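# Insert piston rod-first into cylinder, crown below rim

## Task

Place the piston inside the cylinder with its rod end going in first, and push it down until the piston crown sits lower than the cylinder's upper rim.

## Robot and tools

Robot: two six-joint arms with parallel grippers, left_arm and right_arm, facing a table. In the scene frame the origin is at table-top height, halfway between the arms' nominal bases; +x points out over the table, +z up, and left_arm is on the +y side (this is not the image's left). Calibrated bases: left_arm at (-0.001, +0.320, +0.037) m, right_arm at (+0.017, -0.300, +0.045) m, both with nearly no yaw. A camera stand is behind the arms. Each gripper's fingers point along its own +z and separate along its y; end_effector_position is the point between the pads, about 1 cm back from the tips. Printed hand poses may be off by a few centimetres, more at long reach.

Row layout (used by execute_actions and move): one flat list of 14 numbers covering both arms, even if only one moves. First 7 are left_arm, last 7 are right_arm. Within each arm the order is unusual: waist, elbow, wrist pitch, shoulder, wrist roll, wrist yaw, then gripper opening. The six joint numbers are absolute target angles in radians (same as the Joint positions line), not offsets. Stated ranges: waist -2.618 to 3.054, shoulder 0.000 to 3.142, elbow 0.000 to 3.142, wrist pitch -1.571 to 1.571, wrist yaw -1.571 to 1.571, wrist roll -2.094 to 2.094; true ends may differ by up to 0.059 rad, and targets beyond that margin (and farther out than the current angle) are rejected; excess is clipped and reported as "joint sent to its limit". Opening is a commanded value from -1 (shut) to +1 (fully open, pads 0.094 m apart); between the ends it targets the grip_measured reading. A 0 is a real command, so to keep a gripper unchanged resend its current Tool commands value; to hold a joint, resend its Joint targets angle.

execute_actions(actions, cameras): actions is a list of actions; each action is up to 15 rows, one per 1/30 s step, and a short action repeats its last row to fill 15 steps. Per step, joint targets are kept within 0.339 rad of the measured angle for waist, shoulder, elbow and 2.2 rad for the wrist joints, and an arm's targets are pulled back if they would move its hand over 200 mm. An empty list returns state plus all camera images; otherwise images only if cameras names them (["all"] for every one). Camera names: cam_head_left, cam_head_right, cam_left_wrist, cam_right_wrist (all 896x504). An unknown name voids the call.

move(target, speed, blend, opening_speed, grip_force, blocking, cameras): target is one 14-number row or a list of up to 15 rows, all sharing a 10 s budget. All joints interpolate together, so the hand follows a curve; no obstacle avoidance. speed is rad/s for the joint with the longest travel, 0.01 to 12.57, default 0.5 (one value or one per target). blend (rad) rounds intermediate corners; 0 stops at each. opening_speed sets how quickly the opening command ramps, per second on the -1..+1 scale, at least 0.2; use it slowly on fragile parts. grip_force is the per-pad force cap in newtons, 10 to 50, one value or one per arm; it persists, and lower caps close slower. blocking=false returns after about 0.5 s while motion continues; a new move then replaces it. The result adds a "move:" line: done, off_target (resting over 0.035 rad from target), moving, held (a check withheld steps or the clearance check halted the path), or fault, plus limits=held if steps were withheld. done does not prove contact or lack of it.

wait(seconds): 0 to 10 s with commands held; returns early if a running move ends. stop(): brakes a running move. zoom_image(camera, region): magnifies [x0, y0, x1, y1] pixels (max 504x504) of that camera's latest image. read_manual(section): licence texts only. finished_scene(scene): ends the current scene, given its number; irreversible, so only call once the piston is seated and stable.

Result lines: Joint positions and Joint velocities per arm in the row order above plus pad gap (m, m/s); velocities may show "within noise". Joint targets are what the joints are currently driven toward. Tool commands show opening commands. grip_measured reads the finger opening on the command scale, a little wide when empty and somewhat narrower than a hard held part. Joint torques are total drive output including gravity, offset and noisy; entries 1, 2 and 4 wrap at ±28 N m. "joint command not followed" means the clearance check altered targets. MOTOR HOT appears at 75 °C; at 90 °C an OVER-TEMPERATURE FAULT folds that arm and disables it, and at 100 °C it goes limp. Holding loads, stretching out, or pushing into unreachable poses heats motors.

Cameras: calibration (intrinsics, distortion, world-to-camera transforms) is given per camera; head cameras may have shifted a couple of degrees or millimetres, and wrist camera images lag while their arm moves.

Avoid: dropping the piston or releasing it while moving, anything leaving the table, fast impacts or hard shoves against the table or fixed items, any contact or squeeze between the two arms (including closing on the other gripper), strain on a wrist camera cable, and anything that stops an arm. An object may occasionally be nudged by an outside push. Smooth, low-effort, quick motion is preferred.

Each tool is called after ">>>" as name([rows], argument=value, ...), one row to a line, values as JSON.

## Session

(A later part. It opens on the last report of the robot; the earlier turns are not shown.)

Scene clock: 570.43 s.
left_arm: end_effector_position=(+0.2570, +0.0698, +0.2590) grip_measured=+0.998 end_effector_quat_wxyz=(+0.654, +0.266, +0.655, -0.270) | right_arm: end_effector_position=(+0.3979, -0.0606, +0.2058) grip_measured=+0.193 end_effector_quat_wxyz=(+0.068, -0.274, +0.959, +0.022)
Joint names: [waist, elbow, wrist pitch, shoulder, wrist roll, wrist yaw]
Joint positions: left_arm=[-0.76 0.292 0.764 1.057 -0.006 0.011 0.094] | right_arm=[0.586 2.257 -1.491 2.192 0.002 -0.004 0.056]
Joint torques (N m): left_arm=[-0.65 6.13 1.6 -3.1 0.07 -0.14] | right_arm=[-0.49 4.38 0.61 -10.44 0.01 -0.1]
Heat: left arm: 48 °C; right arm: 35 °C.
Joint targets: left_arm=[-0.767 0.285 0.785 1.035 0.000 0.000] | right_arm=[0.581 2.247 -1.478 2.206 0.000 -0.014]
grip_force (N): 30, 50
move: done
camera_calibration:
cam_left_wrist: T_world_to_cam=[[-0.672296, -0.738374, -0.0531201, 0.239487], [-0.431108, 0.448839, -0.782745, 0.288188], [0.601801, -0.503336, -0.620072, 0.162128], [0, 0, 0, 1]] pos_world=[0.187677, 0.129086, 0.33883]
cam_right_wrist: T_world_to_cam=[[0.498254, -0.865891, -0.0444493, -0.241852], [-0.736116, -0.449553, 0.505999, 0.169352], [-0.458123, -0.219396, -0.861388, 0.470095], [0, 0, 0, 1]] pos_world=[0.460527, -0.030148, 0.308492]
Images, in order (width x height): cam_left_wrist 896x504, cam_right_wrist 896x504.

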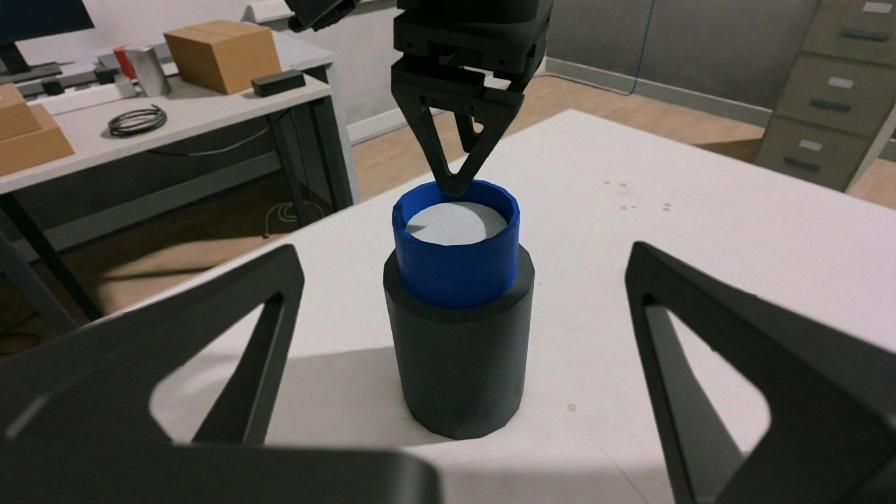

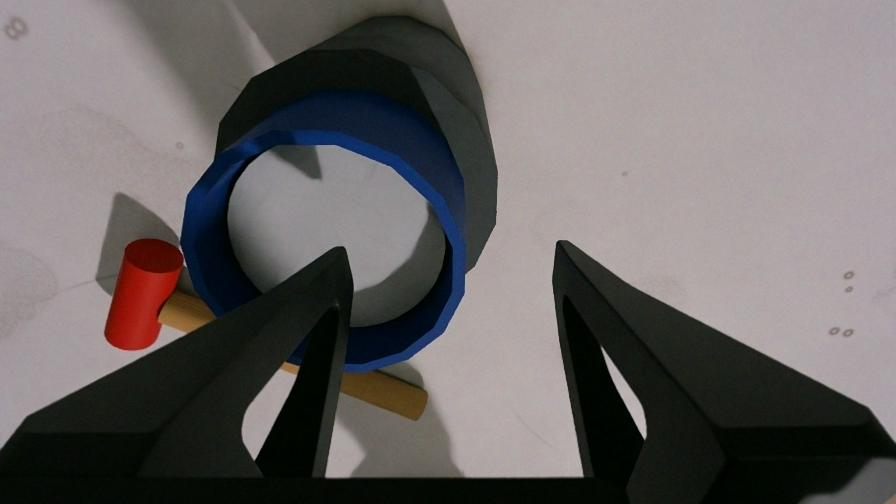

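>>> move(target=[-0.767, 0.285, 0.785, 1.035, 0.0, 0.0, 1.0, 0.581, 2.203, -1.445, 2.221, 0.0, -0.014, 0.1915], speed=0.05, cameras=["cam_left_wrist", "cam_right_wrist"])

>>> zoom_image(camera="cam_left_wrist", region=[370, 70, 545, 320])

>>> zoom_image(camera="cam_right_wrist", region=[150, 60, 600, 420])

Scene clock: 575.10 s.
left_arm: end_effector_position=(+0.2570, +0.0698, +0.2590) grip_measured=+0.998 end_effector_quat_wxyz=(+0.654, +0.266, +0.655, -0.270) | right_arm: end_effector_position=(+0.3988, -0.0600, +0.1897) grip_measured=+0.193 end_effector_quat_wxyz=(+0.058, -0.274, +0.960, +0.019)
Joint names: [waist, elbow, wrist pitch, shoulder, wrist roll, wrist yaw]
Joint positions: left_arm=[-0.76 0.292 0.764 1.057 -0.006 0.011 0.094] | right_arm=[0.586 2.214 -1.458 2.205 0.002 -0.005 0.056]
Joint torques (N m): left_arm=[-0.64 6.13 1.6 -3.08 0.06 -0.14] | right_arm=[-0.35 4.31 0.59 -10.29 0.02 -0.08]
Heat: left arm: 48 °C; right arm: 35 °C.
Joint targets: left_arm=[-0.767 0.285 0.785 1.035 0.000 0.000] | right_arm=[0.581 2.203 -1.445 2.221 0.000 -0.014]
grip_force (N): 30, 50
move: done
camera_calibration:
cam_left_wrist: T_world_to_cam=[[-0.672296, -0.738374, -0.0531201, 0.239487], [-0.431108, 0.448839, -0.782745, 0.288188], [0.601801, -0.503336, -0.620072, 0.162128], [0, 0, 0, 1]] pos_world=[0.187677, 0.129086, 0.33883]
cam_right_wrist: T_world_to_cam=[[0.497436, -0.866383, -0.0440292, -0.242179], [-0.726319, -0.443696, 0.524971, 0.171244], [-0.474361, -0.22916, -0.849981, 0.460484], [0, 0, 0, 1]] pos_world=[0.463282, -0.0283153, 0.290841]
Images, in order (width x height): cam_left_wrist 896x504, cam_right_wrist 896x504.

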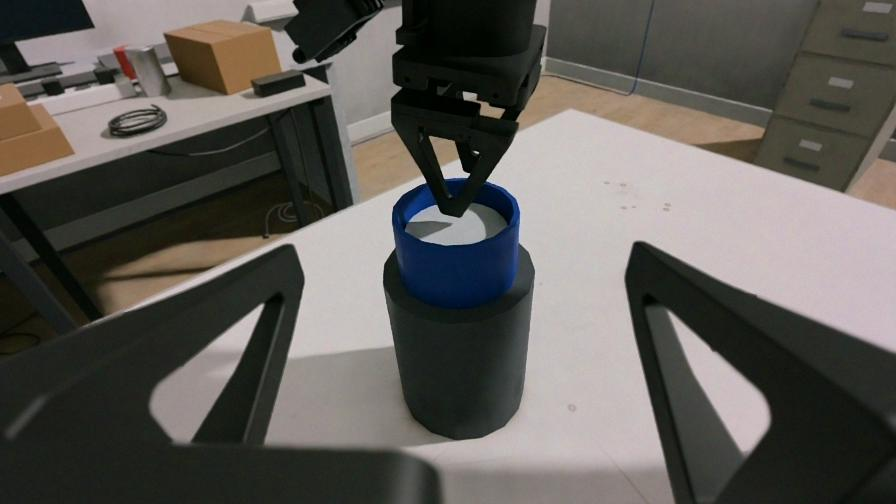

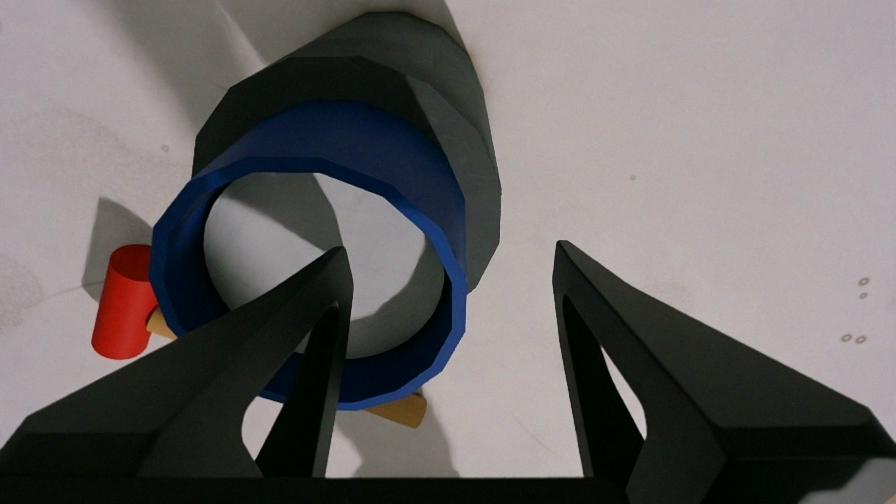

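Scaled by 2.016 from the camera's 896x504 image, which has a finer 1280x720 frame.

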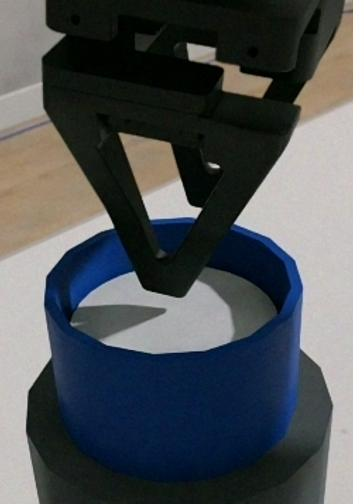

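Scaled by 1.120 from the camera's 896x504 image, which has a finer 1280x720 frame.

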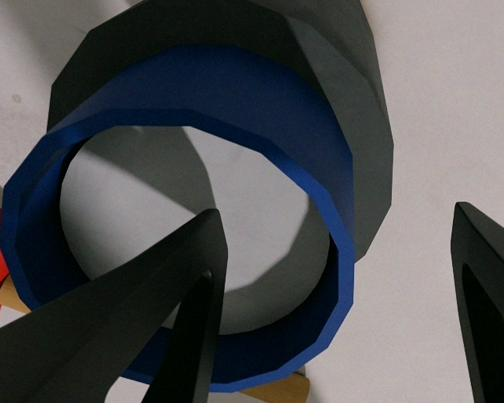

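>>> move(target=[-0.767, 0.285, 0.785, 1.035, 0.0, 0.0, 1.0, 0.581, 2.188, -1.433, 2.226, 0.0, -0.014, 0.1915], speed=0.04, cameras=["cam_left_wrist"])

>>> zoom_image(camera="cam_left_wrist", region=[370, 70, 545, 320])

Scene clock: 576.73 s.
left_arm: end_effector_position=(+0.2570, +0.0698, +0.2590) grip_measured=+0.998 end_effector_quat_wxyz=(+0.654, +0.266, +0.655, -0.270) | right_arm: end_effector_position=(+0.3989, -0.0598, +0.1848) grip_measured=+0.193 end_effector_quat_wxyz=(+0.055, -0.274, +0.960, +0.018)
Joint names: [waist, elbow, wrist pitch, shoulder, wrist roll, wrist yaw]
Joint positions: left_arm=[-0.76 0.292 0.764 1.057 -0.006 0.011 0.094] | right_arm=[0.586 2.201 -1.447 2.209 0.002 -0.005 0.056]
Joint torques (N m): left_arm=[-0.65 6.12 1.6 -3.1 0.06 -0.14] | right_arm=[-0.5 4.34 0.58 -10.26 0 -0.11]
Heat: left arm: 48 °C; right arm: 35 °C.
Joint targets: left_arm=[-0.767 0.285 0.785 1.035 0.000 0.000] | right_arm=[0.581 2.188 -1.433 2.226 0.000 -0.014]
grip_force (N): 30, 50
move: done
camera_calibration:
cam_left_wrist: T_world_to_cam=[[-0.672296, -0.738374, -0.0531201, 0.239487], [-0.431108, 0.448839, -0.782745, 0.288188], [0.601801, -0.503336, -0.620072, 0.162128], [0, 0, 0, 1]] pos_world=[0.187677, 0.129086, 0.33883]
Images, in order (width x height): cam_left_wrist 896x504.

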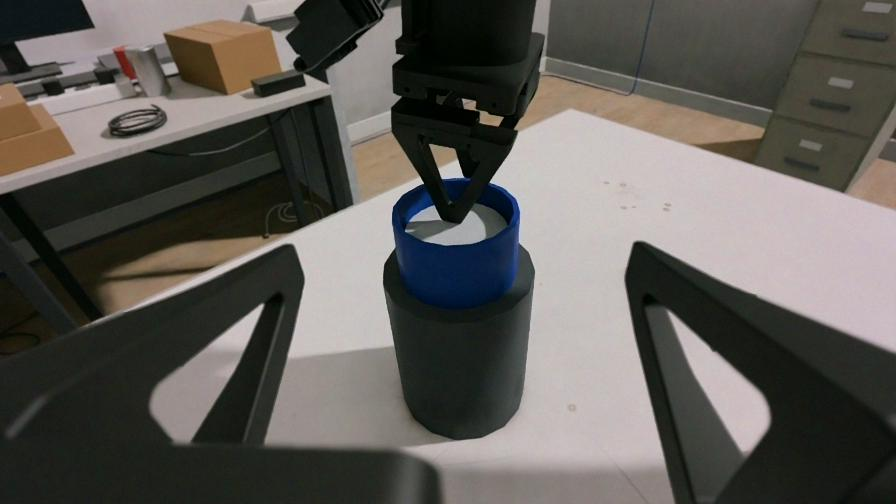

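Scaled by 2.016 from the camera's 896x504 image, which has a finer 1280x720 frame.

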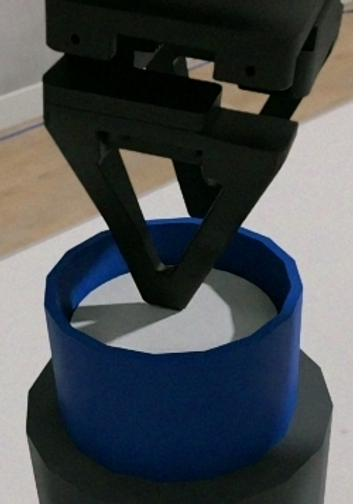

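>>> move(target=[-0.767, 0.285, 0.785, 1.035, 0.0, 0.0, 1.0, 0.581, 2.172, -1.421, 2.231, 0.0, -0.014, 0.1915], speed=0.04, cameras=["cam_left_wrist"])

>>> zoom_image(camera="cam_left_wrist", region=[370, 70, 545, 320])

Scene clock: 578.30 s.
left_arm: end_effector_position=(+0.2570, +0.0698, +0.2590) grip_measured=+0.998 end_effector_quat_wxyz=(+0.654, +0.266, +0.655, -0.270) | right_arm: end_effector_position=(+0.3990, -0.0597, +0.1840) grip_measured=+0.193 end_effector_quat_wxyz=(+0.055, -0.274, +0.960, +0.019)
Joint names: [waist, elbow, wrist pitch, shoulder, wrist roll, wrist yaw]
Joint positions: left_arm=[-0.76 0.292 0.764 1.057 -0.006 0.011 0.094] | right_arm=[0.586 2.197 -1.444 2.209 0.001 -0.006 0.056]
Joint torques (N m): left_arm=[-0.65 6.12 1.6 -3.1 0.06 -0.15] | right_arm=[-0.4 3.38 0.69 -9.84 0 -0.09]
Heat: left arm: 48 °C; right arm: 34 °C.
Joint targets: left_arm=[-0.767 0.285 0.785 1.035 0.000 0.000] | right_arm=[0.581 2.172 -1.421 2.231 0.000 -0.014]
grip_force (N): 30, 50
move: done
camera_calibration:
cam_left_wrist: T_world_to_cam=[[-0.672296, -0.738374, -0.0531201, 0.239487], [-0.431108, 0.448839, -0.782745, 0.288188], [0.601801, -0.503336, -0.620072, 0.162128], [0, 0, 0, 1]] pos_world=[0.187677, 0.129086, 0.33883]
Images, in order (width x height): cam_left_wrist 896x504.

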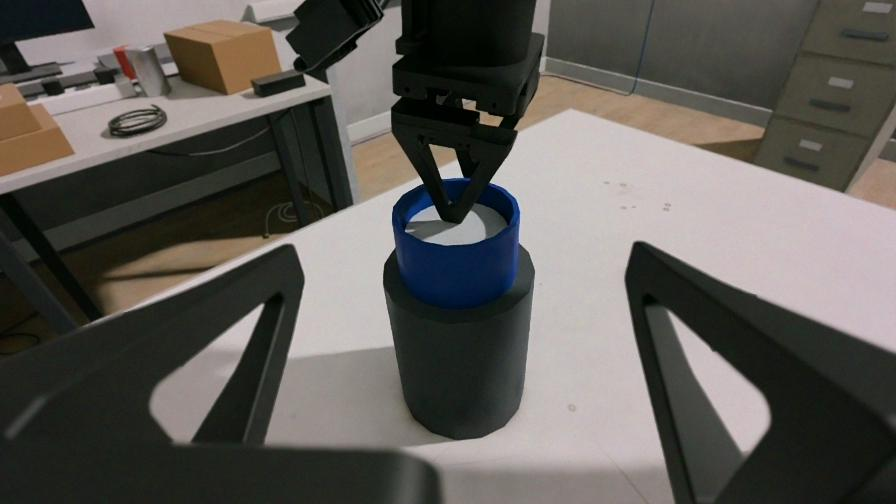

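Scaled by 2.016 from the camera's 896x504 image, which has a finer 1280x720 frame.

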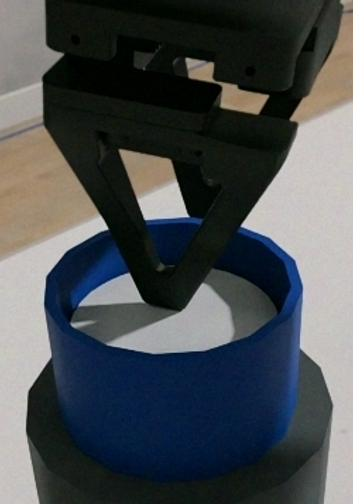

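>>> move(target=[-0.767, 0.285, 0.785, 1.035, 0.0, 0.0, 1.0, 0.581, 2.140, -1.397, 2.245, 0.0, -0.014, 0.1915], speed=0.05, cameras=["cam_left_wrist"])

>>> zoom_image(camera="cam_left_wrist", region=[370, 70, 545, 320])

Scene clock: 580.03 s.
left_arm: end_effector_position=(+0.2570, +0.0698, +0.2590) grip_measured=+0.998 end_effector_quat_wxyz=(+0.654, +0.266, +0.655, -0.270) | right_arm: end_effector_position=(+0.3991, -0.0598, +0.1802) grip_measured=+0.193 end_effector_quat_wxyz=(+0.052, -0.273, +0.960, +0.023)
Joint names: [waist, elbow, wrist pitch, shoulder, wrist roll, wrist yaw]
Joint positions: left_arm=[-0.76 0.292 0.764 1.057 -0.006 0.011 0.094] | right_arm=[0.581 2.182 -1.432 2.209 0 -0.016 0.056]
Joint torques (N m): left_arm=[-0.65 6.12 1.6 -3.08 0.06 -0.14] | right_arm=[-0.01 2.11 0.87 -8.64 0 0.04]
Heat: left arm: 48 °C; right arm: 34 °C.
Joint targets: left_arm=[-0.767 0.285 0.785 1.035 0.000 0.000] | right_arm=[0.581 2.140 -1.397 2.245 0.000 -0.014]
grip_force (N): 30, 50
move: off_target (right_arm); right_arm: the elbow is farthest, 0.042 rad from its target
camera_calibration:
cam_left_wrist: T_world_to_cam=[[-0.672296, -0.738374, -0.0531201, 0.239487], [-0.431108, 0.448839, -0.782745, 0.288188], [0.601801, -0.503336, -0.620072, 0.162128], [0, 0, 0, 1]] pos_world=[0.187677, 0.129086, 0.33883]
Images, in order (width x height): cam_left_wrist 896x504.

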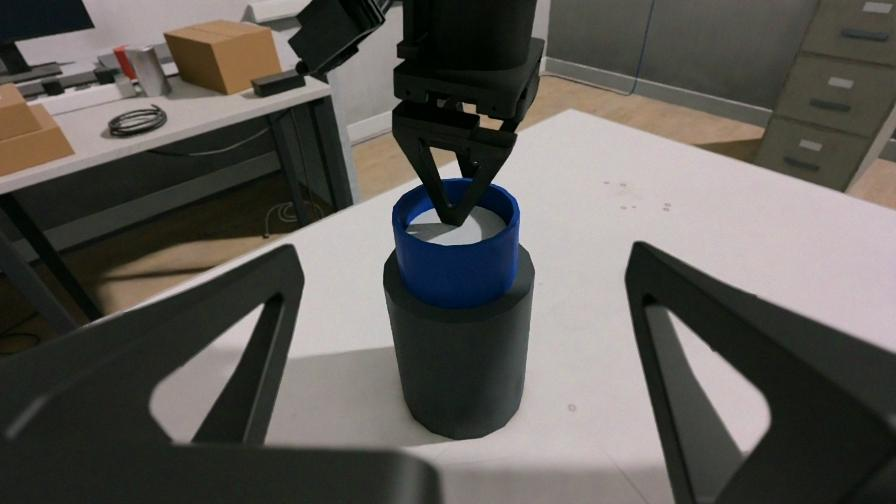

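Scaled by 2.016 from the camera's 896x504 image, which has a finer 1280x720 frame.

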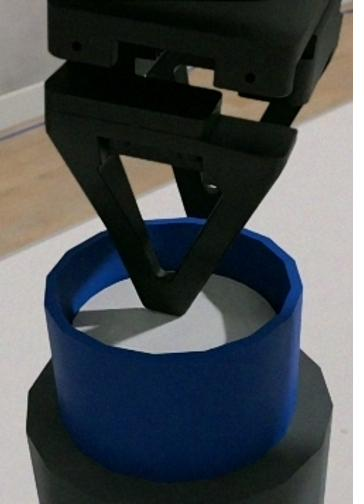

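>>> wait(seconds=0, cameras=["cam_right_wrist"])

>>> zoom_image(camera="cam_right_wrist", region=[130, 130, 530, 470])

Scene clock: 580.83 s.
left_arm: end_effector_position=(+0.2570, +0.0698, +0.2590) grip_measured=+0.998 end_effector_quat_wxyz=(+0.654, +0.266, +0.655, -0.270) | right_arm: end_effector_position=(+0.3991, -0.0598, +0.1802) grip_measured=+0.193 end_effector_quat_wxyz=(+0.052, -0.273, +0.960, +0.023)
Joint names: [waist, elbow, wrist pitch, shoulder, wrist roll, wrist yaw]
Joint positions: left_arm=[-0.76 0.292 0.764 1.057 -0.006 0.011 0.094] | right_arm=[0.581 2.182 -1.432 2.209 0 -0.016 0.056]
Joint torques (N m): left_arm=[-0.65 6.12 1.6 -3.08 0.06 -0.14] | right_arm=[-0.08 2.09 0.84 -8.57 -0.01 0.01]
Heat: left arm: 48 °C; right arm: 34 °C.
Joint targets: left_arm=[-0.767 0.285 0.785 1.035 0.000 0.000] | right_arm=[0.581 2.140 -1.397 2.245 0.000 -0.014]
Tool commands: left_gripper/opening=+1.0 right_gripper/opening=+0.1915
grip_force (N): 30, 50
camera_calibration:
cam_right_wrist: T_world_to_cam=[[0.495905, -0.866648, -0.0547731, -0.240055], [-0.719386, -0.445331, 0.53307, 0.172253], [-0.486377, -0.224949, -0.844296, 0.456559], [0, 0, 0, 1]] pos_world=[0.465021, -0.0286306, 0.2805]
Images, in order (width x height): cam_right_wrist 896x504.

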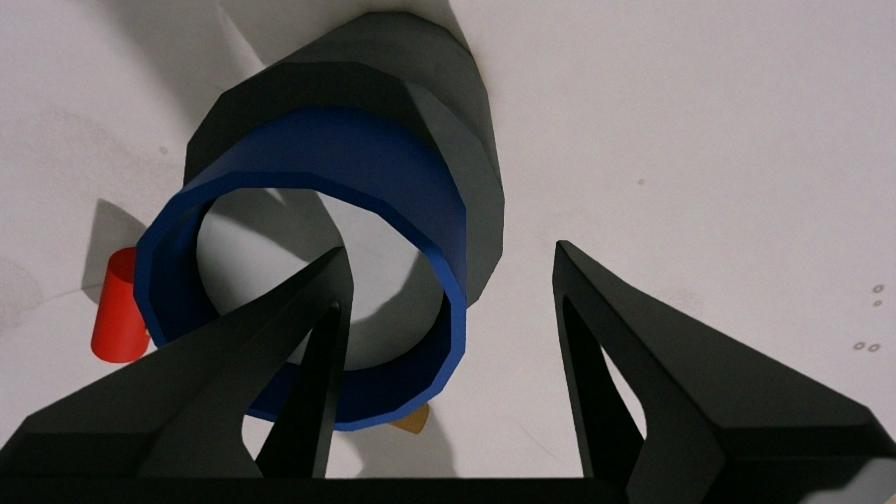

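Scaled by 1.260 from the camera's 896x504 image, which has a finer 1280x720 frame.

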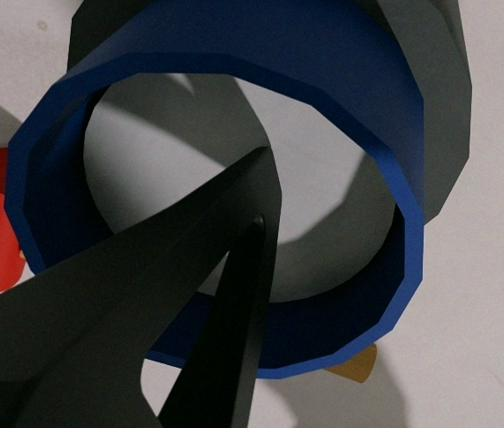

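>>> move(target=[-0.767, 0.285, 0.785, 1.035, 0.0, 0.0, 1.0, 0.581, 2.105, -1.370, 2.260, 0.0, -0.010, 0.1915], speed=0.05, cameras=["cam_left_wrist", "cam_right_wrist"])

>>> zoom_image(camera="cam_left_wrist", region=[370, 70, 545, 320])

Scene clock: 584.17 s.
left_arm: end_effector_position=(+0.2570, +0.0698, +0.2590) grip_measured=+0.998 end_effector_quat_wxyz=(+0.654, +0.266, +0.655, -0.270) | right_arm: end_effector_position=(+0.3990, -0.0598, +0.1782) grip_measured=+0.193 end_effector_quat_wxyz=(+0.053, -0.273, +0.960, +0.026)
Joint names: [waist, elbow, wrist pitch, shoulder, wrist roll, wrist yaw]
Joint positions: left_arm=[-0.76 0.292 0.764 1.057 -0.006 0.011 0.094] | right_arm=[0.58 2.158 -1.413 2.199 -0.001 -0.02 0.056]
Joint torques (N m): left_arm=[-0.62 6.12 1.6 -3.08 0.06 -0.15] | right_arm=[0.13 1.35 0.95 -6.39 0.01 0.09]
Heat: left arm: 48 °C; right arm: 34 °C.
Joint targets: left_arm=[-0.767 0.285 0.785 1.035 0.000 0.000] | right_arm=[0.581 2.105 -1.370 2.260 0.000 -0.010]
grip_force (N): 30, 50
move: off_target (right_arm); right_arm: the shoulder is farthest, 0.061 rad from its target
camera_calibration:
cam_left_wrist: T_world_to_cam=[[-0.672296, -0.738374, -0.0531201, 0.239487], [-0.431108, 0.448839, -0.782745, 0.288188], [0.601801, -0.503336, -0.620072, 0.162128], [0, 0, 0, 1]] pos_world=[0.187677, 0.129086, 0.33883]
cam_right_wrist: T_world_to_cam=[[0.495717, -0.866503, -0.0586335, -0.239412], [-0.720562, -0.448035, 0.529202, 0.174281], [-0.484825, -0.220085, -0.846467, 0.454915], [0, 0, 0, 1]] pos_world=[0.464815, -0.0292472, 0.278803]
Images, in order (width x height): cam_left_wrist 896x504, cam_right_wrist 896x504.

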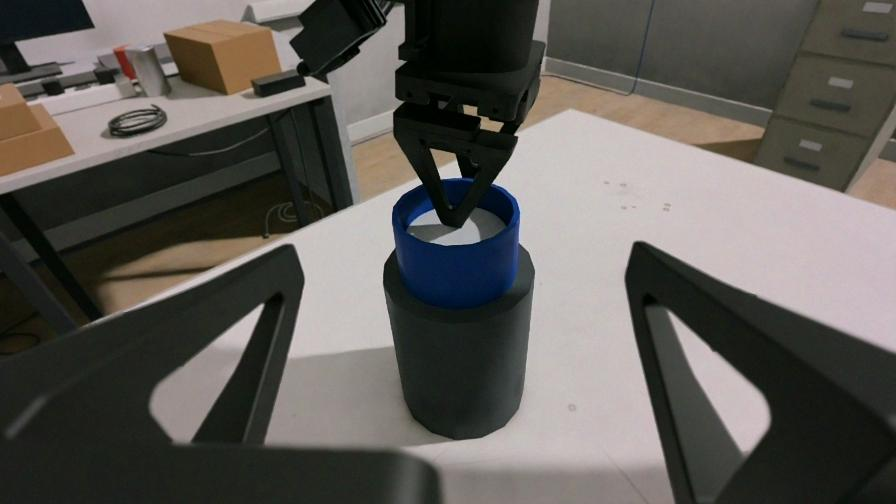

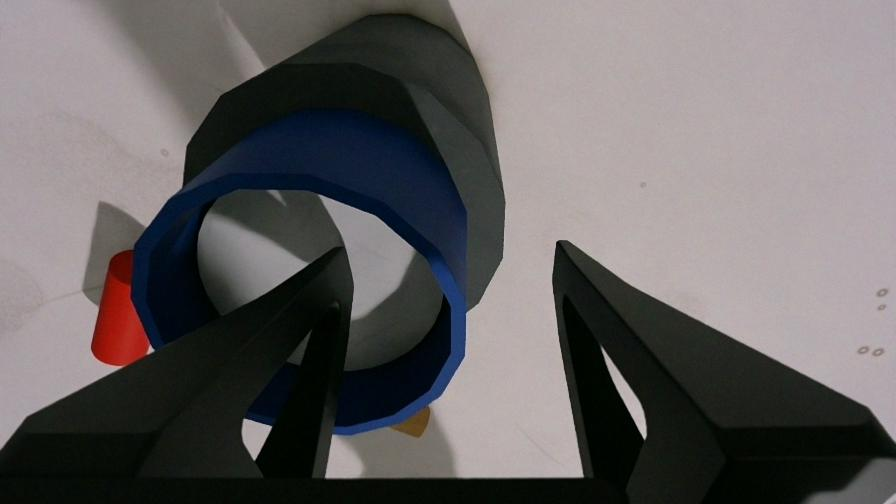

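Scaled by 2.016 from the camera's 896x504 image, which has a finer 1280x720 frame.

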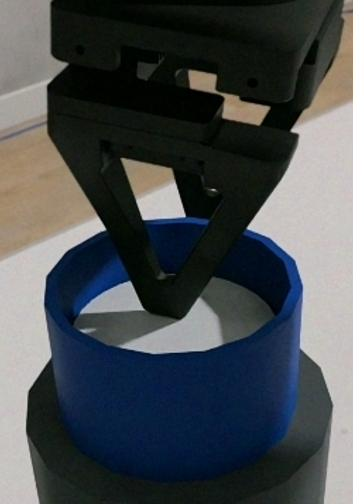

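>>> move(target=[-0.767, 0.285, 0.785, 1.035, 0.0, 0.0, 1.0, 0.581, 2.075, -1.355, 2.30, 0.0, 0.0, 0.1915], speed=0.05, cameras=["cam_left_wrist"])

>>> zoom_image(camera="cam_left_wrist", region=[370, 70, 545, 320])

Scene clock: 585.90 s.
left_arm: end_effector_position=(+0.2570, +0.0698, +0.2590) grip_measured=+0.998 end_effector_quat_wxyz=(+0.654, +0.266, +0.655, -0.270) | right_arm: end_effector_position=(+0.3991, -0.0598, +0.1744) grip_measured=+0.193 end_effector_quat_wxyz=(+0.053, -0.272, +0.960, +0.026)
Joint names: [waist, elbow, wrist pitch, shoulder, wrist roll, wrist yaw]
Joint positions: left_arm=[-0.76 0.292 0.764 1.057 -0.006 0.011 0.094] | right_arm=[0.579 2.14 -1.398 2.197 -0.001 -0.022 0.056]
Joint torques (N m): left_arm=[-0.64 6.13 1.6 -3.08 0.06 -0.14] | right_arm=[0.34 0.54 0.95 -2.69 0.01 0.22]
Heat: left arm: 48 °C; right arm: 34 °C.
Joint targets: left_arm=[-0.767 0.285 0.785 1.035 0.000 0.000] | right_arm=[0.581 2.075 -1.355 2.300 0.000 0.000]
grip_force (N): 30, 50
move: off_target (right_arm); right_arm: the shoulder is farthest, 0.103 rad from its target
camera_calibration:
cam_left_wrist: T_world_to_cam=[[-0.672296, -0.738374, -0.0531201, 0.239487], [-0.431108, 0.448839, -0.782745, 0.288188], [0.601801, -0.503336, -0.620072, 0.162128], [0, 0, 0, 1]] pos_world=[0.187677, 0.129086, 0.33883]
Images, in order (width x height): cam_left_wrist 896x504.

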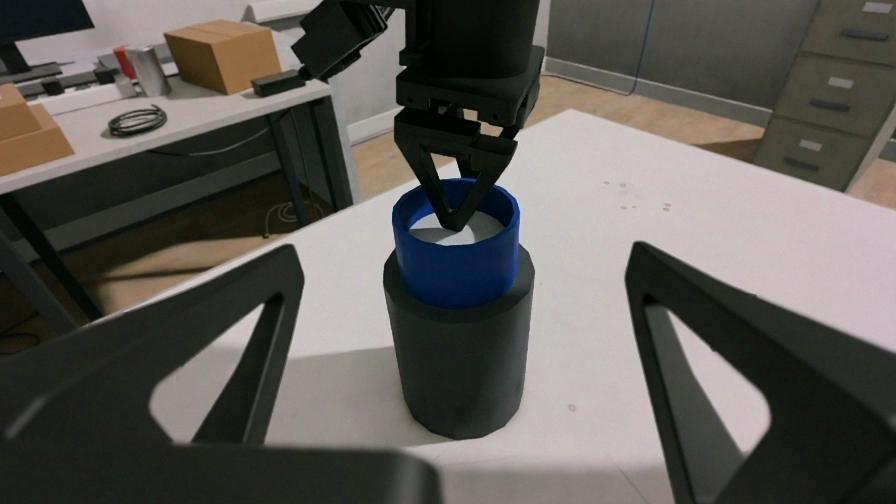

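Scaled by 2.016 from the camera's 896x504 image, which has a finer 1280x720 frame.

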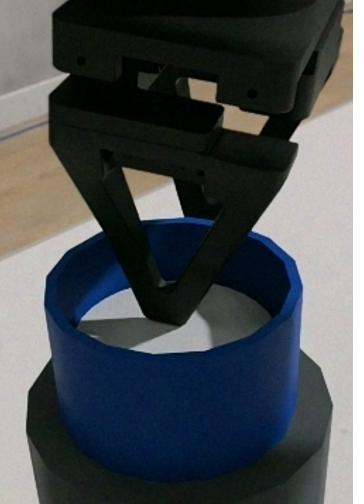

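>>> move(target=[-0.767, 0.285, 0.785, 1.035, 0.0, 0.0, 1.0, 0.581, 2.045, -1.335, 2.335, 0.0, 0.01, 0.1915], speed=0.05, cameras=["cam_left_wrist", "cam_right_wrist"])

>>> zoom_image(camera="cam_left_wrist", region=[370, 70, 545, 320])

Scene clock: 587.47 s.
left_arm: end_effector_position=(+0.2570, +0.0698, +0.2590) grip_measured=+0.998 end_effector_quat_wxyz=(+0.654, +0.266, +0.655, -0.270) | right_arm: end_effector_position=(+0.3991, -0.0598, +0.1694) grip_measured=+0.193 end_effector_quat_wxyz=(+0.050, -0.272, +0.961, +0.026)
Joint names: [waist, elbow, wrist pitch, shoulder, wrist roll, wrist yaw]
Joint positions: left_arm=[-0.76 0.292 0.764 1.057 -0.006 0.011 0.094] | right_arm=[0.578 2.124 -1.385 2.199 -0.001 -0.024 0.056]
Joint torques (N m): left_arm=[-0.64 6.12 1.6 -3.08 0.06 -0.15] | right_arm=[0.4 -0.5 1.02 0.18 0.02 0.34]
Heat: left arm: 48 °C; right arm: 34 °C.
Joint targets: left_arm=[-0.767 0.285 0.785 1.035 0.000 0.000] | right_arm=[0.581 2.045 -1.335 2.335 0.000 0.010]
grip_force (N): 30, 50
move: off_target (right_arm); right_arm: the shoulder is farthest, 0.136 rad from its target
camera_calibration:
cam_left_wrist: T_world_to_cam=[[-0.672296, -0.738374, -0.0531201, 0.239487], [-0.431108, 0.448839, -0.782745, 0.288188], [0.601801, -0.503336, -0.620072, 0.162128], [0, 0, 0, 1]] pos_world=[0.187677, 0.129086, 0.33883]
cam_right_wrist: T_world_to_cam=[[0.494592, -0.866931, -0.0617156, -0.239111], [-0.717077, -0.44716, 0.534648, 0.176695], [-0.4911, -0.220178, -0.842818, 0.449336], [0, 0, 0, 1]] pos_world=[0.465635, -0.0293479, 0.269482]
Images, in order (width x height): cam_left_wrist 896x504, cam_right_wrist 896x504.

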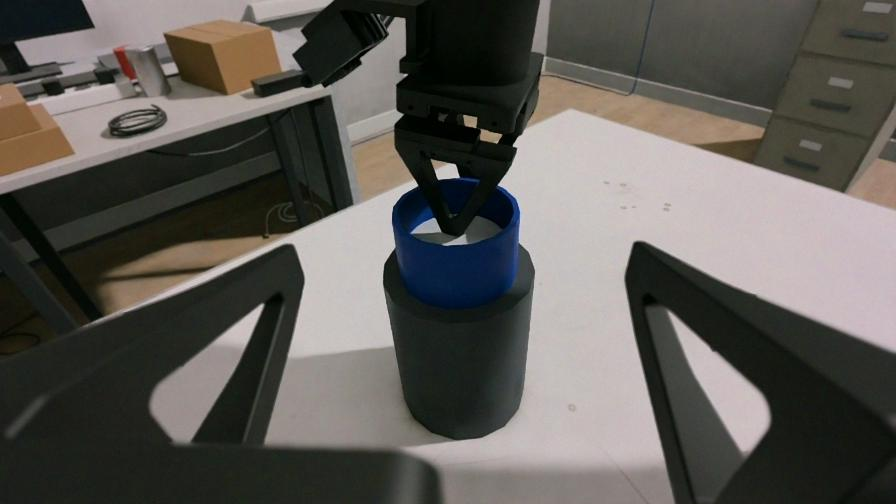

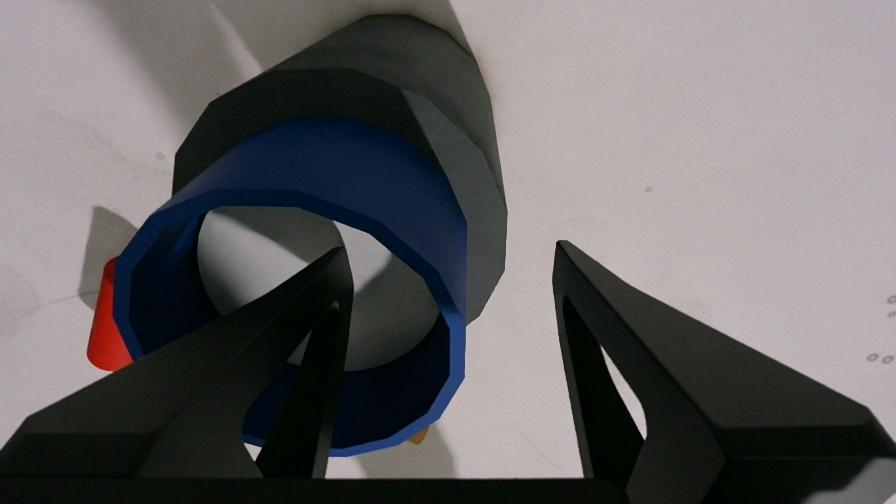

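Scaled by 2.016 from the camera's 896x504 image, which has a finer 1280x720 frame.

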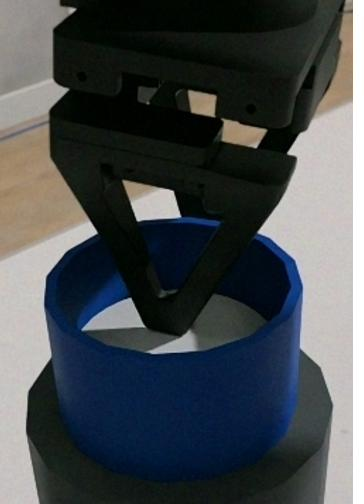

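>>> move([
  [-0.767, 0.285, 0.785, 1.035, 0.0, 0.0, 1.0, 0.581, 2.19, -1.41, 2.22, 0.0, 0.0, 0.1915],
  [-0.767, 0.285, 0.785, 1.035, 0.0, 0.0, 1.0, 0.581, 2.321, -1.515, 2.299, 0.0, 0.0, 0.1915],
], speed=[0.12, 0.1], blend=[0.02, 0], cameras=["cam_left_wrist", "cam_right_wrist"])

>>> zoom_image(camera="cam_left_wrist", region=[370, 70, 545, 320])

Scene clock: 592.57 s.
left_arm: end_effector_position=(+0.2570, +0.0698, +0.2590) grip_measured=+0.998 end_effector_quat_wxyz=(+0.654, +0.266, +0.655, -0.270) | right_arm: end_effector_position=(+0.4020, -0.0603, +0.1757) grip_measured=+0.193 end_effector_quat_wxyz=(+0.031, -0.272, +0.962, +0.015)
Joint names: [waist, elbow, wrist pitch, shoulder, wrist roll, wrist yaw]
Joint positions: left_arm=[-0.76 0.292 0.764 1.057 -0.006 0.011 0.094] | right_arm=[0.578 2.289 -1.51 2.281 -0.002 -0.013 0.056]
Joint torques (N m): left_arm=[-0.65 6.13 1.6 -3.1 0.06 -0.15] | right_arm=[0.29 7.6 0.3 -10.67 0.03 0.13]
Heat: left arm: 48 °C; right arm: 34 °C.
Joint targets: left_arm=[-0.767 0.285 0.785 1.035 0.000 0.000] | right_arm=[0.581 2.321 -1.515 2.299 0.000 0.000]
grip_force (N): 30, 50
move: done
camera_calibration:
cam_left_wrist: T_world_to_cam=[[-0.672296, -0.738374, -0.0531201, 0.239487], [-0.431108, 0.448839, -0.782745, 0.288188], [0.601801, -0.503336, -0.620072, 0.162128], [0, 0, 0, 1]] pos_world=[0.187677, 0.129086, 0.33883]
cam_right_wrist: T_world_to_cam=[[0.492475, -0.868906, -0.0497039, -0.241907], [-0.700805, -0.429769, 0.56936, 0.163616], [-0.516081, -0.245563, -0.820584, 0.460626], [0, 0, 0, 1]] pos_world=[0.471517, -0.0267649, 0.272803]
Images, in order (width x height): cam_left_wrist 896x504, cam_right_wrist 896x504.

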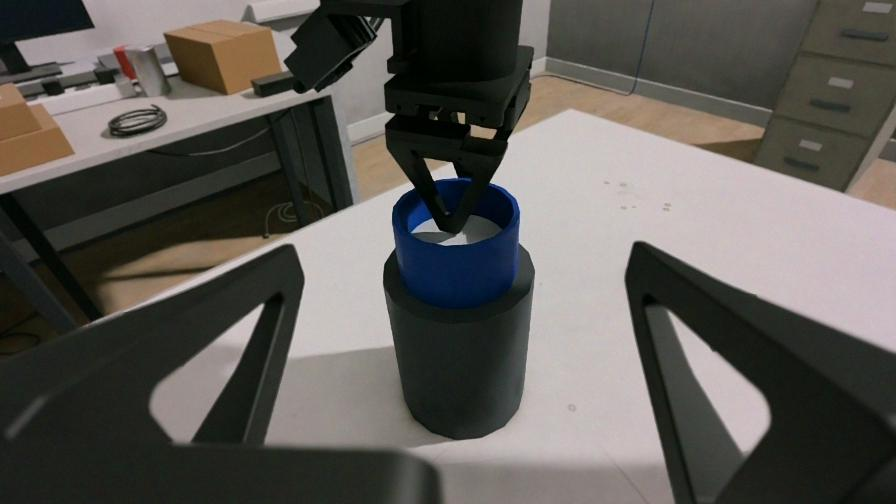

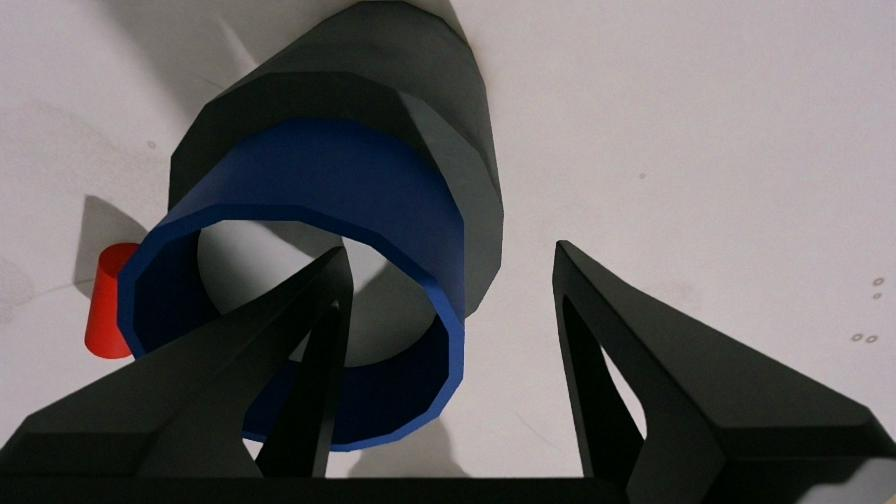

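Scaled by 2.016 from the camera's 896x504 image, which has a finer 1280x720 frame.

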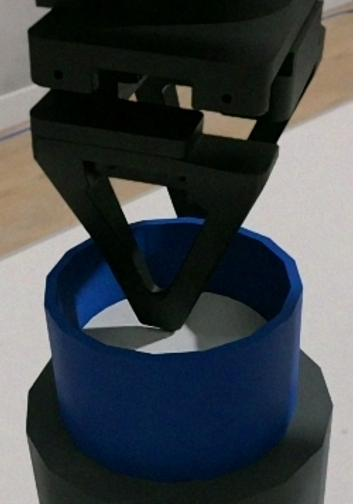

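>>> move(target=[-0.767, 0.285, 0.785, 1.035, 0.0, 0.0, 1.0, 0.581, 2.243, -1.483, 2.292, 0.0, 0.0, 0.1915], speed=0.05, cameras=["cam_left_wrist"])

>>> zoom_image(camera="cam_left_wrist", region=[370, 70, 545, 320])

Scene clock: 596.87 s.
left_arm: end_effector_position=(+0.2570, +0.0698, +0.2591) grip_measured=+0.998 end_effector_quat_wxyz=(+0.654, +0.266, +0.655, -0.270) | right_arm: end_effector_position=(+0.4016, -0.0603, +0.1728) grip_measured=+0.193 end_effector_quat_wxyz=(+0.029, -0.273, +0.962, +0.015)
Joint names: [waist, elbow, wrist pitch, shoulder, wrist roll, wrist yaw]
Joint positions: left_arm=[-0.76 0.292 0.765 1.057 -0.006 0.011 0.094] | right_arm=[0.578 2.278 -1.503 2.281 -0.002 -0.014 0.056]
Joint torques (N m): left_arm=[-0.65 6.15 1.6 -3.07 0.07 -0.15] | right_arm=[0.32 2.47 0.57 -11.25 0.04 0.12]
Heat: left arm: 48 °C; right arm: 34 °C.
Joint targets: left_arm=[-0.767 0.285 0.785 1.035 0.000 0.000] | right_arm=[0.581 2.243 -1.483 2.292 0.000 0.000]
grip_force (N): 30, 50
move: done
camera_calibration:
cam_left_wrist: T_world_to_cam=[[-0.672284, -0.738386, -0.053103, 0.239486], [-0.430876, 0.448615, -0.783001, 0.288339], [0.60198, -0.503518, -0.61975, 0.162071], [0, 0, 0, 1]] pos_world=[0.187678, 0.129086, 0.33893]
Images, in order (width x height): cam_left_wrist 896x504.

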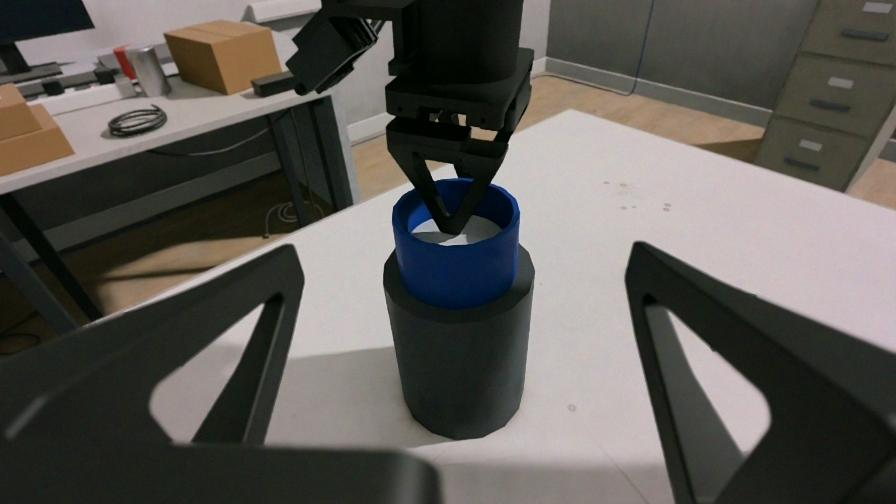

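Scaled by 2.016 from the camera's 896x504 image, which has a finer 1280x720 frame.

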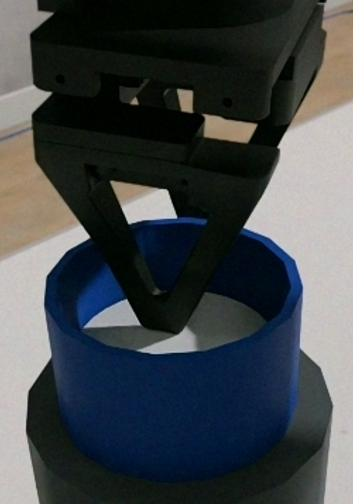

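>>> move(target=[-0.767, 0.285, 0.785, 1.035, 0.0, 0.0, 1.0, 0.581, 2.20, -1.455, 2.33, 0.0, 0.0, 0.1915], speed=0.06, cameras=["cam_left_wrist"])

>>> move(target=[-0.767, 0.285, 0.785, 1.035, 0.0, 0.0, 1.0, 0.581, 2.16, -1.43, 2.36, 0.0, 0.0, 0.1915], speed=0.06, cameras=["cam_left_wrist", "cam_right_wrist"])

>>> zoom_image(camera="cam_left_wrist", region=[370, 70, 545, 320])

Scene clock: 598.80 s.
left_arm: end_effector_position=(+0.2570, +0.0698, +0.2591) grip_measured=+0.998 end_effector_quat_wxyz=(+0.654, +0.266, +0.655, -0.270) | right_arm: end_effector_position=(+0.4011, -0.0597, +0.1714) grip_measured=+0.193 end_effector_quat_wxyz=(+0.031, -0.273, +0.961, +0.018)
Joint names: [waist, elbow, wrist pitch, shoulder, wrist roll, wrist yaw]
Joint positions: left_arm=[-0.76 0.292 0.765 1.057 -0.006 0.011 0.094] | right_arm=[0.578 2.253 -1.484 2.27 -0.002 -0.019 0.056]
Joint torques (N m): left_arm=[-0.64 6.13 1.6 -3.08 0.06 -0.14] | right_arm=[0.38 1.32 0.71 -6.97 0.05 0.2]
Heat: left arm: 48 °C; right arm: 34 °C.
Joint targets: left_arm=[-0.767 0.285 0.785 1.035 0.000 0.000] | right_arm=[0.581 2.200 -1.455 2.330 0.000 0.000]
grip_force (N): 30, 50
move: off_target (right_arm); right_arm: the shoulder is farthest, 0.060 rad from its target
camera_calibration:
cam_left_wrist: T_world_to_cam=[[-0.672284, -0.738386, -0.053103, 0.239486], [-0.430876, 0.448615, -0.783001, 0.288339], [0.60198, -0.503518, -0.61975, 0.162071], [0, 0, 0, 1]] pos_world=[0.187678, 0.129086, 0.33893]
Images, in order (width x height): cam_left_wrist 896x504.

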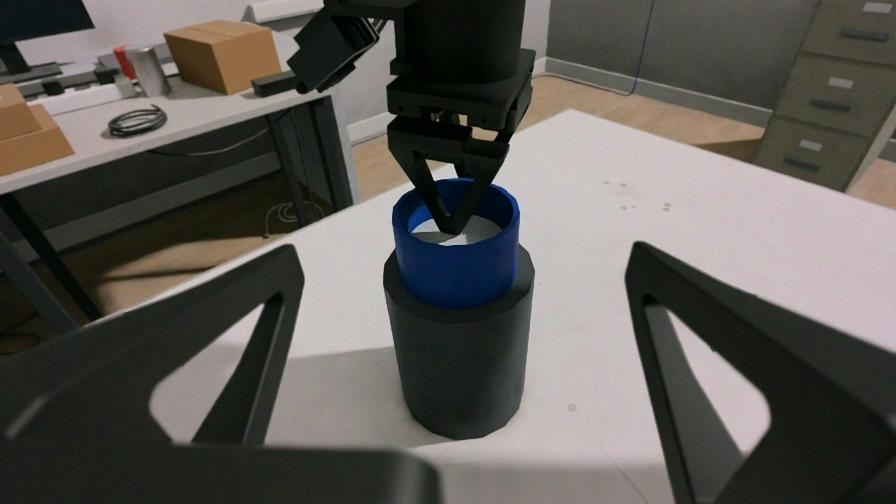

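Scene clock: 599.70 s.
left_arm: end_effector_position=(+0.2570, +0.0698, +0.2591) grip_measured=+0.998 end_effector_quat_wxyz=(+0.654, +0.266, +0.655, -0.270) | right_arm: end_effector_position=(+0.4008, -0.0597, +0.1702) grip_measured=+0.193 end_effector_quat_wxyz=(+0.034, -0.273, +0.961, +0.019)
Joint names: [waist, elbow, wrist pitch, shoulder, wrist roll, wrist yaw]
Joint positions: left_arm=[-0.76 0.292 0.765 1.057 -0.006 0.011 0.094] | right_arm=[0.578 2.229 -1.465 2.259 -0.002 -0.019 0.056]
Joint torques (N m): left_arm=[-0.64 6.12 1.6 -3.08 0.07 -0.15] | right_arm=[0.32 0.16 0.77 -3.3 0 0.19]
Heat: left arm: 48 °C; right arm: 34 °C.
Joint targets: left_arm=[-0.767 0.285 0.785 1.035 0.000 0.000] | right_arm=[0.581 2.160 -1.430 2.360 0.000 0.000]
grip_force (N): 30, 50
move: off_target (right_arm); right_arm: the shoulder is farthest, 0.101 rad from its target
camera_calibration:
cam_left_wrist: T_world_to_cam=[[-0.672284, -0.738386, -0.053103, 0.239486], [-0.430876, 0.448615, -0.783001, 0.288339], [0.60198, -0.503518, -0.61975, 0.162071], [0, 0, 0, 1]] pos_world=[0.187678, 0.129086, 0.33893]
cam_right_wrist: T_world_to_cam=[[0.493313, -0.868026, -0.056333, -0.240169], [-0.701683, -0.435379, 0.563992, 0.167179], [-0.514086, -0.238696, -0.823857, 0.455812], [0, 0, 0, 1]] pos_world=[0.470111, -0.0268864, 0.267707]
Images, in order (width x height): cam_left_wrist 896x504, cam_right_wrist 896x504.

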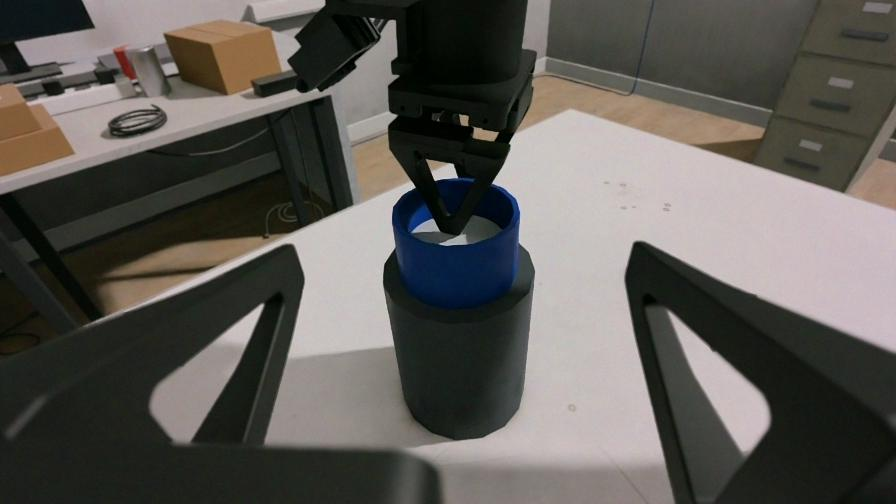

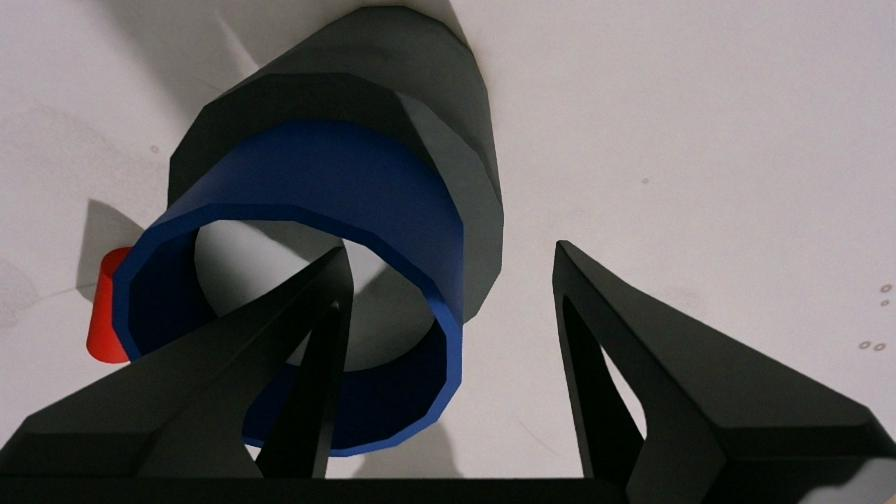

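Scaled by 2.016 from the camera's 896x504 image, which has a finer 1280x720 frame.

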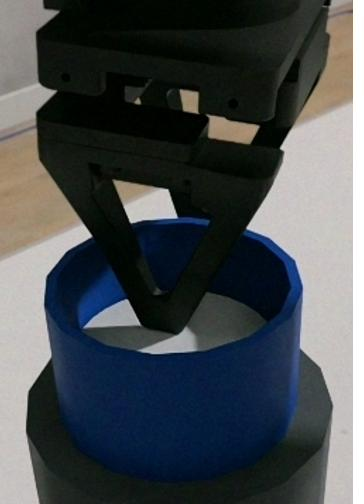

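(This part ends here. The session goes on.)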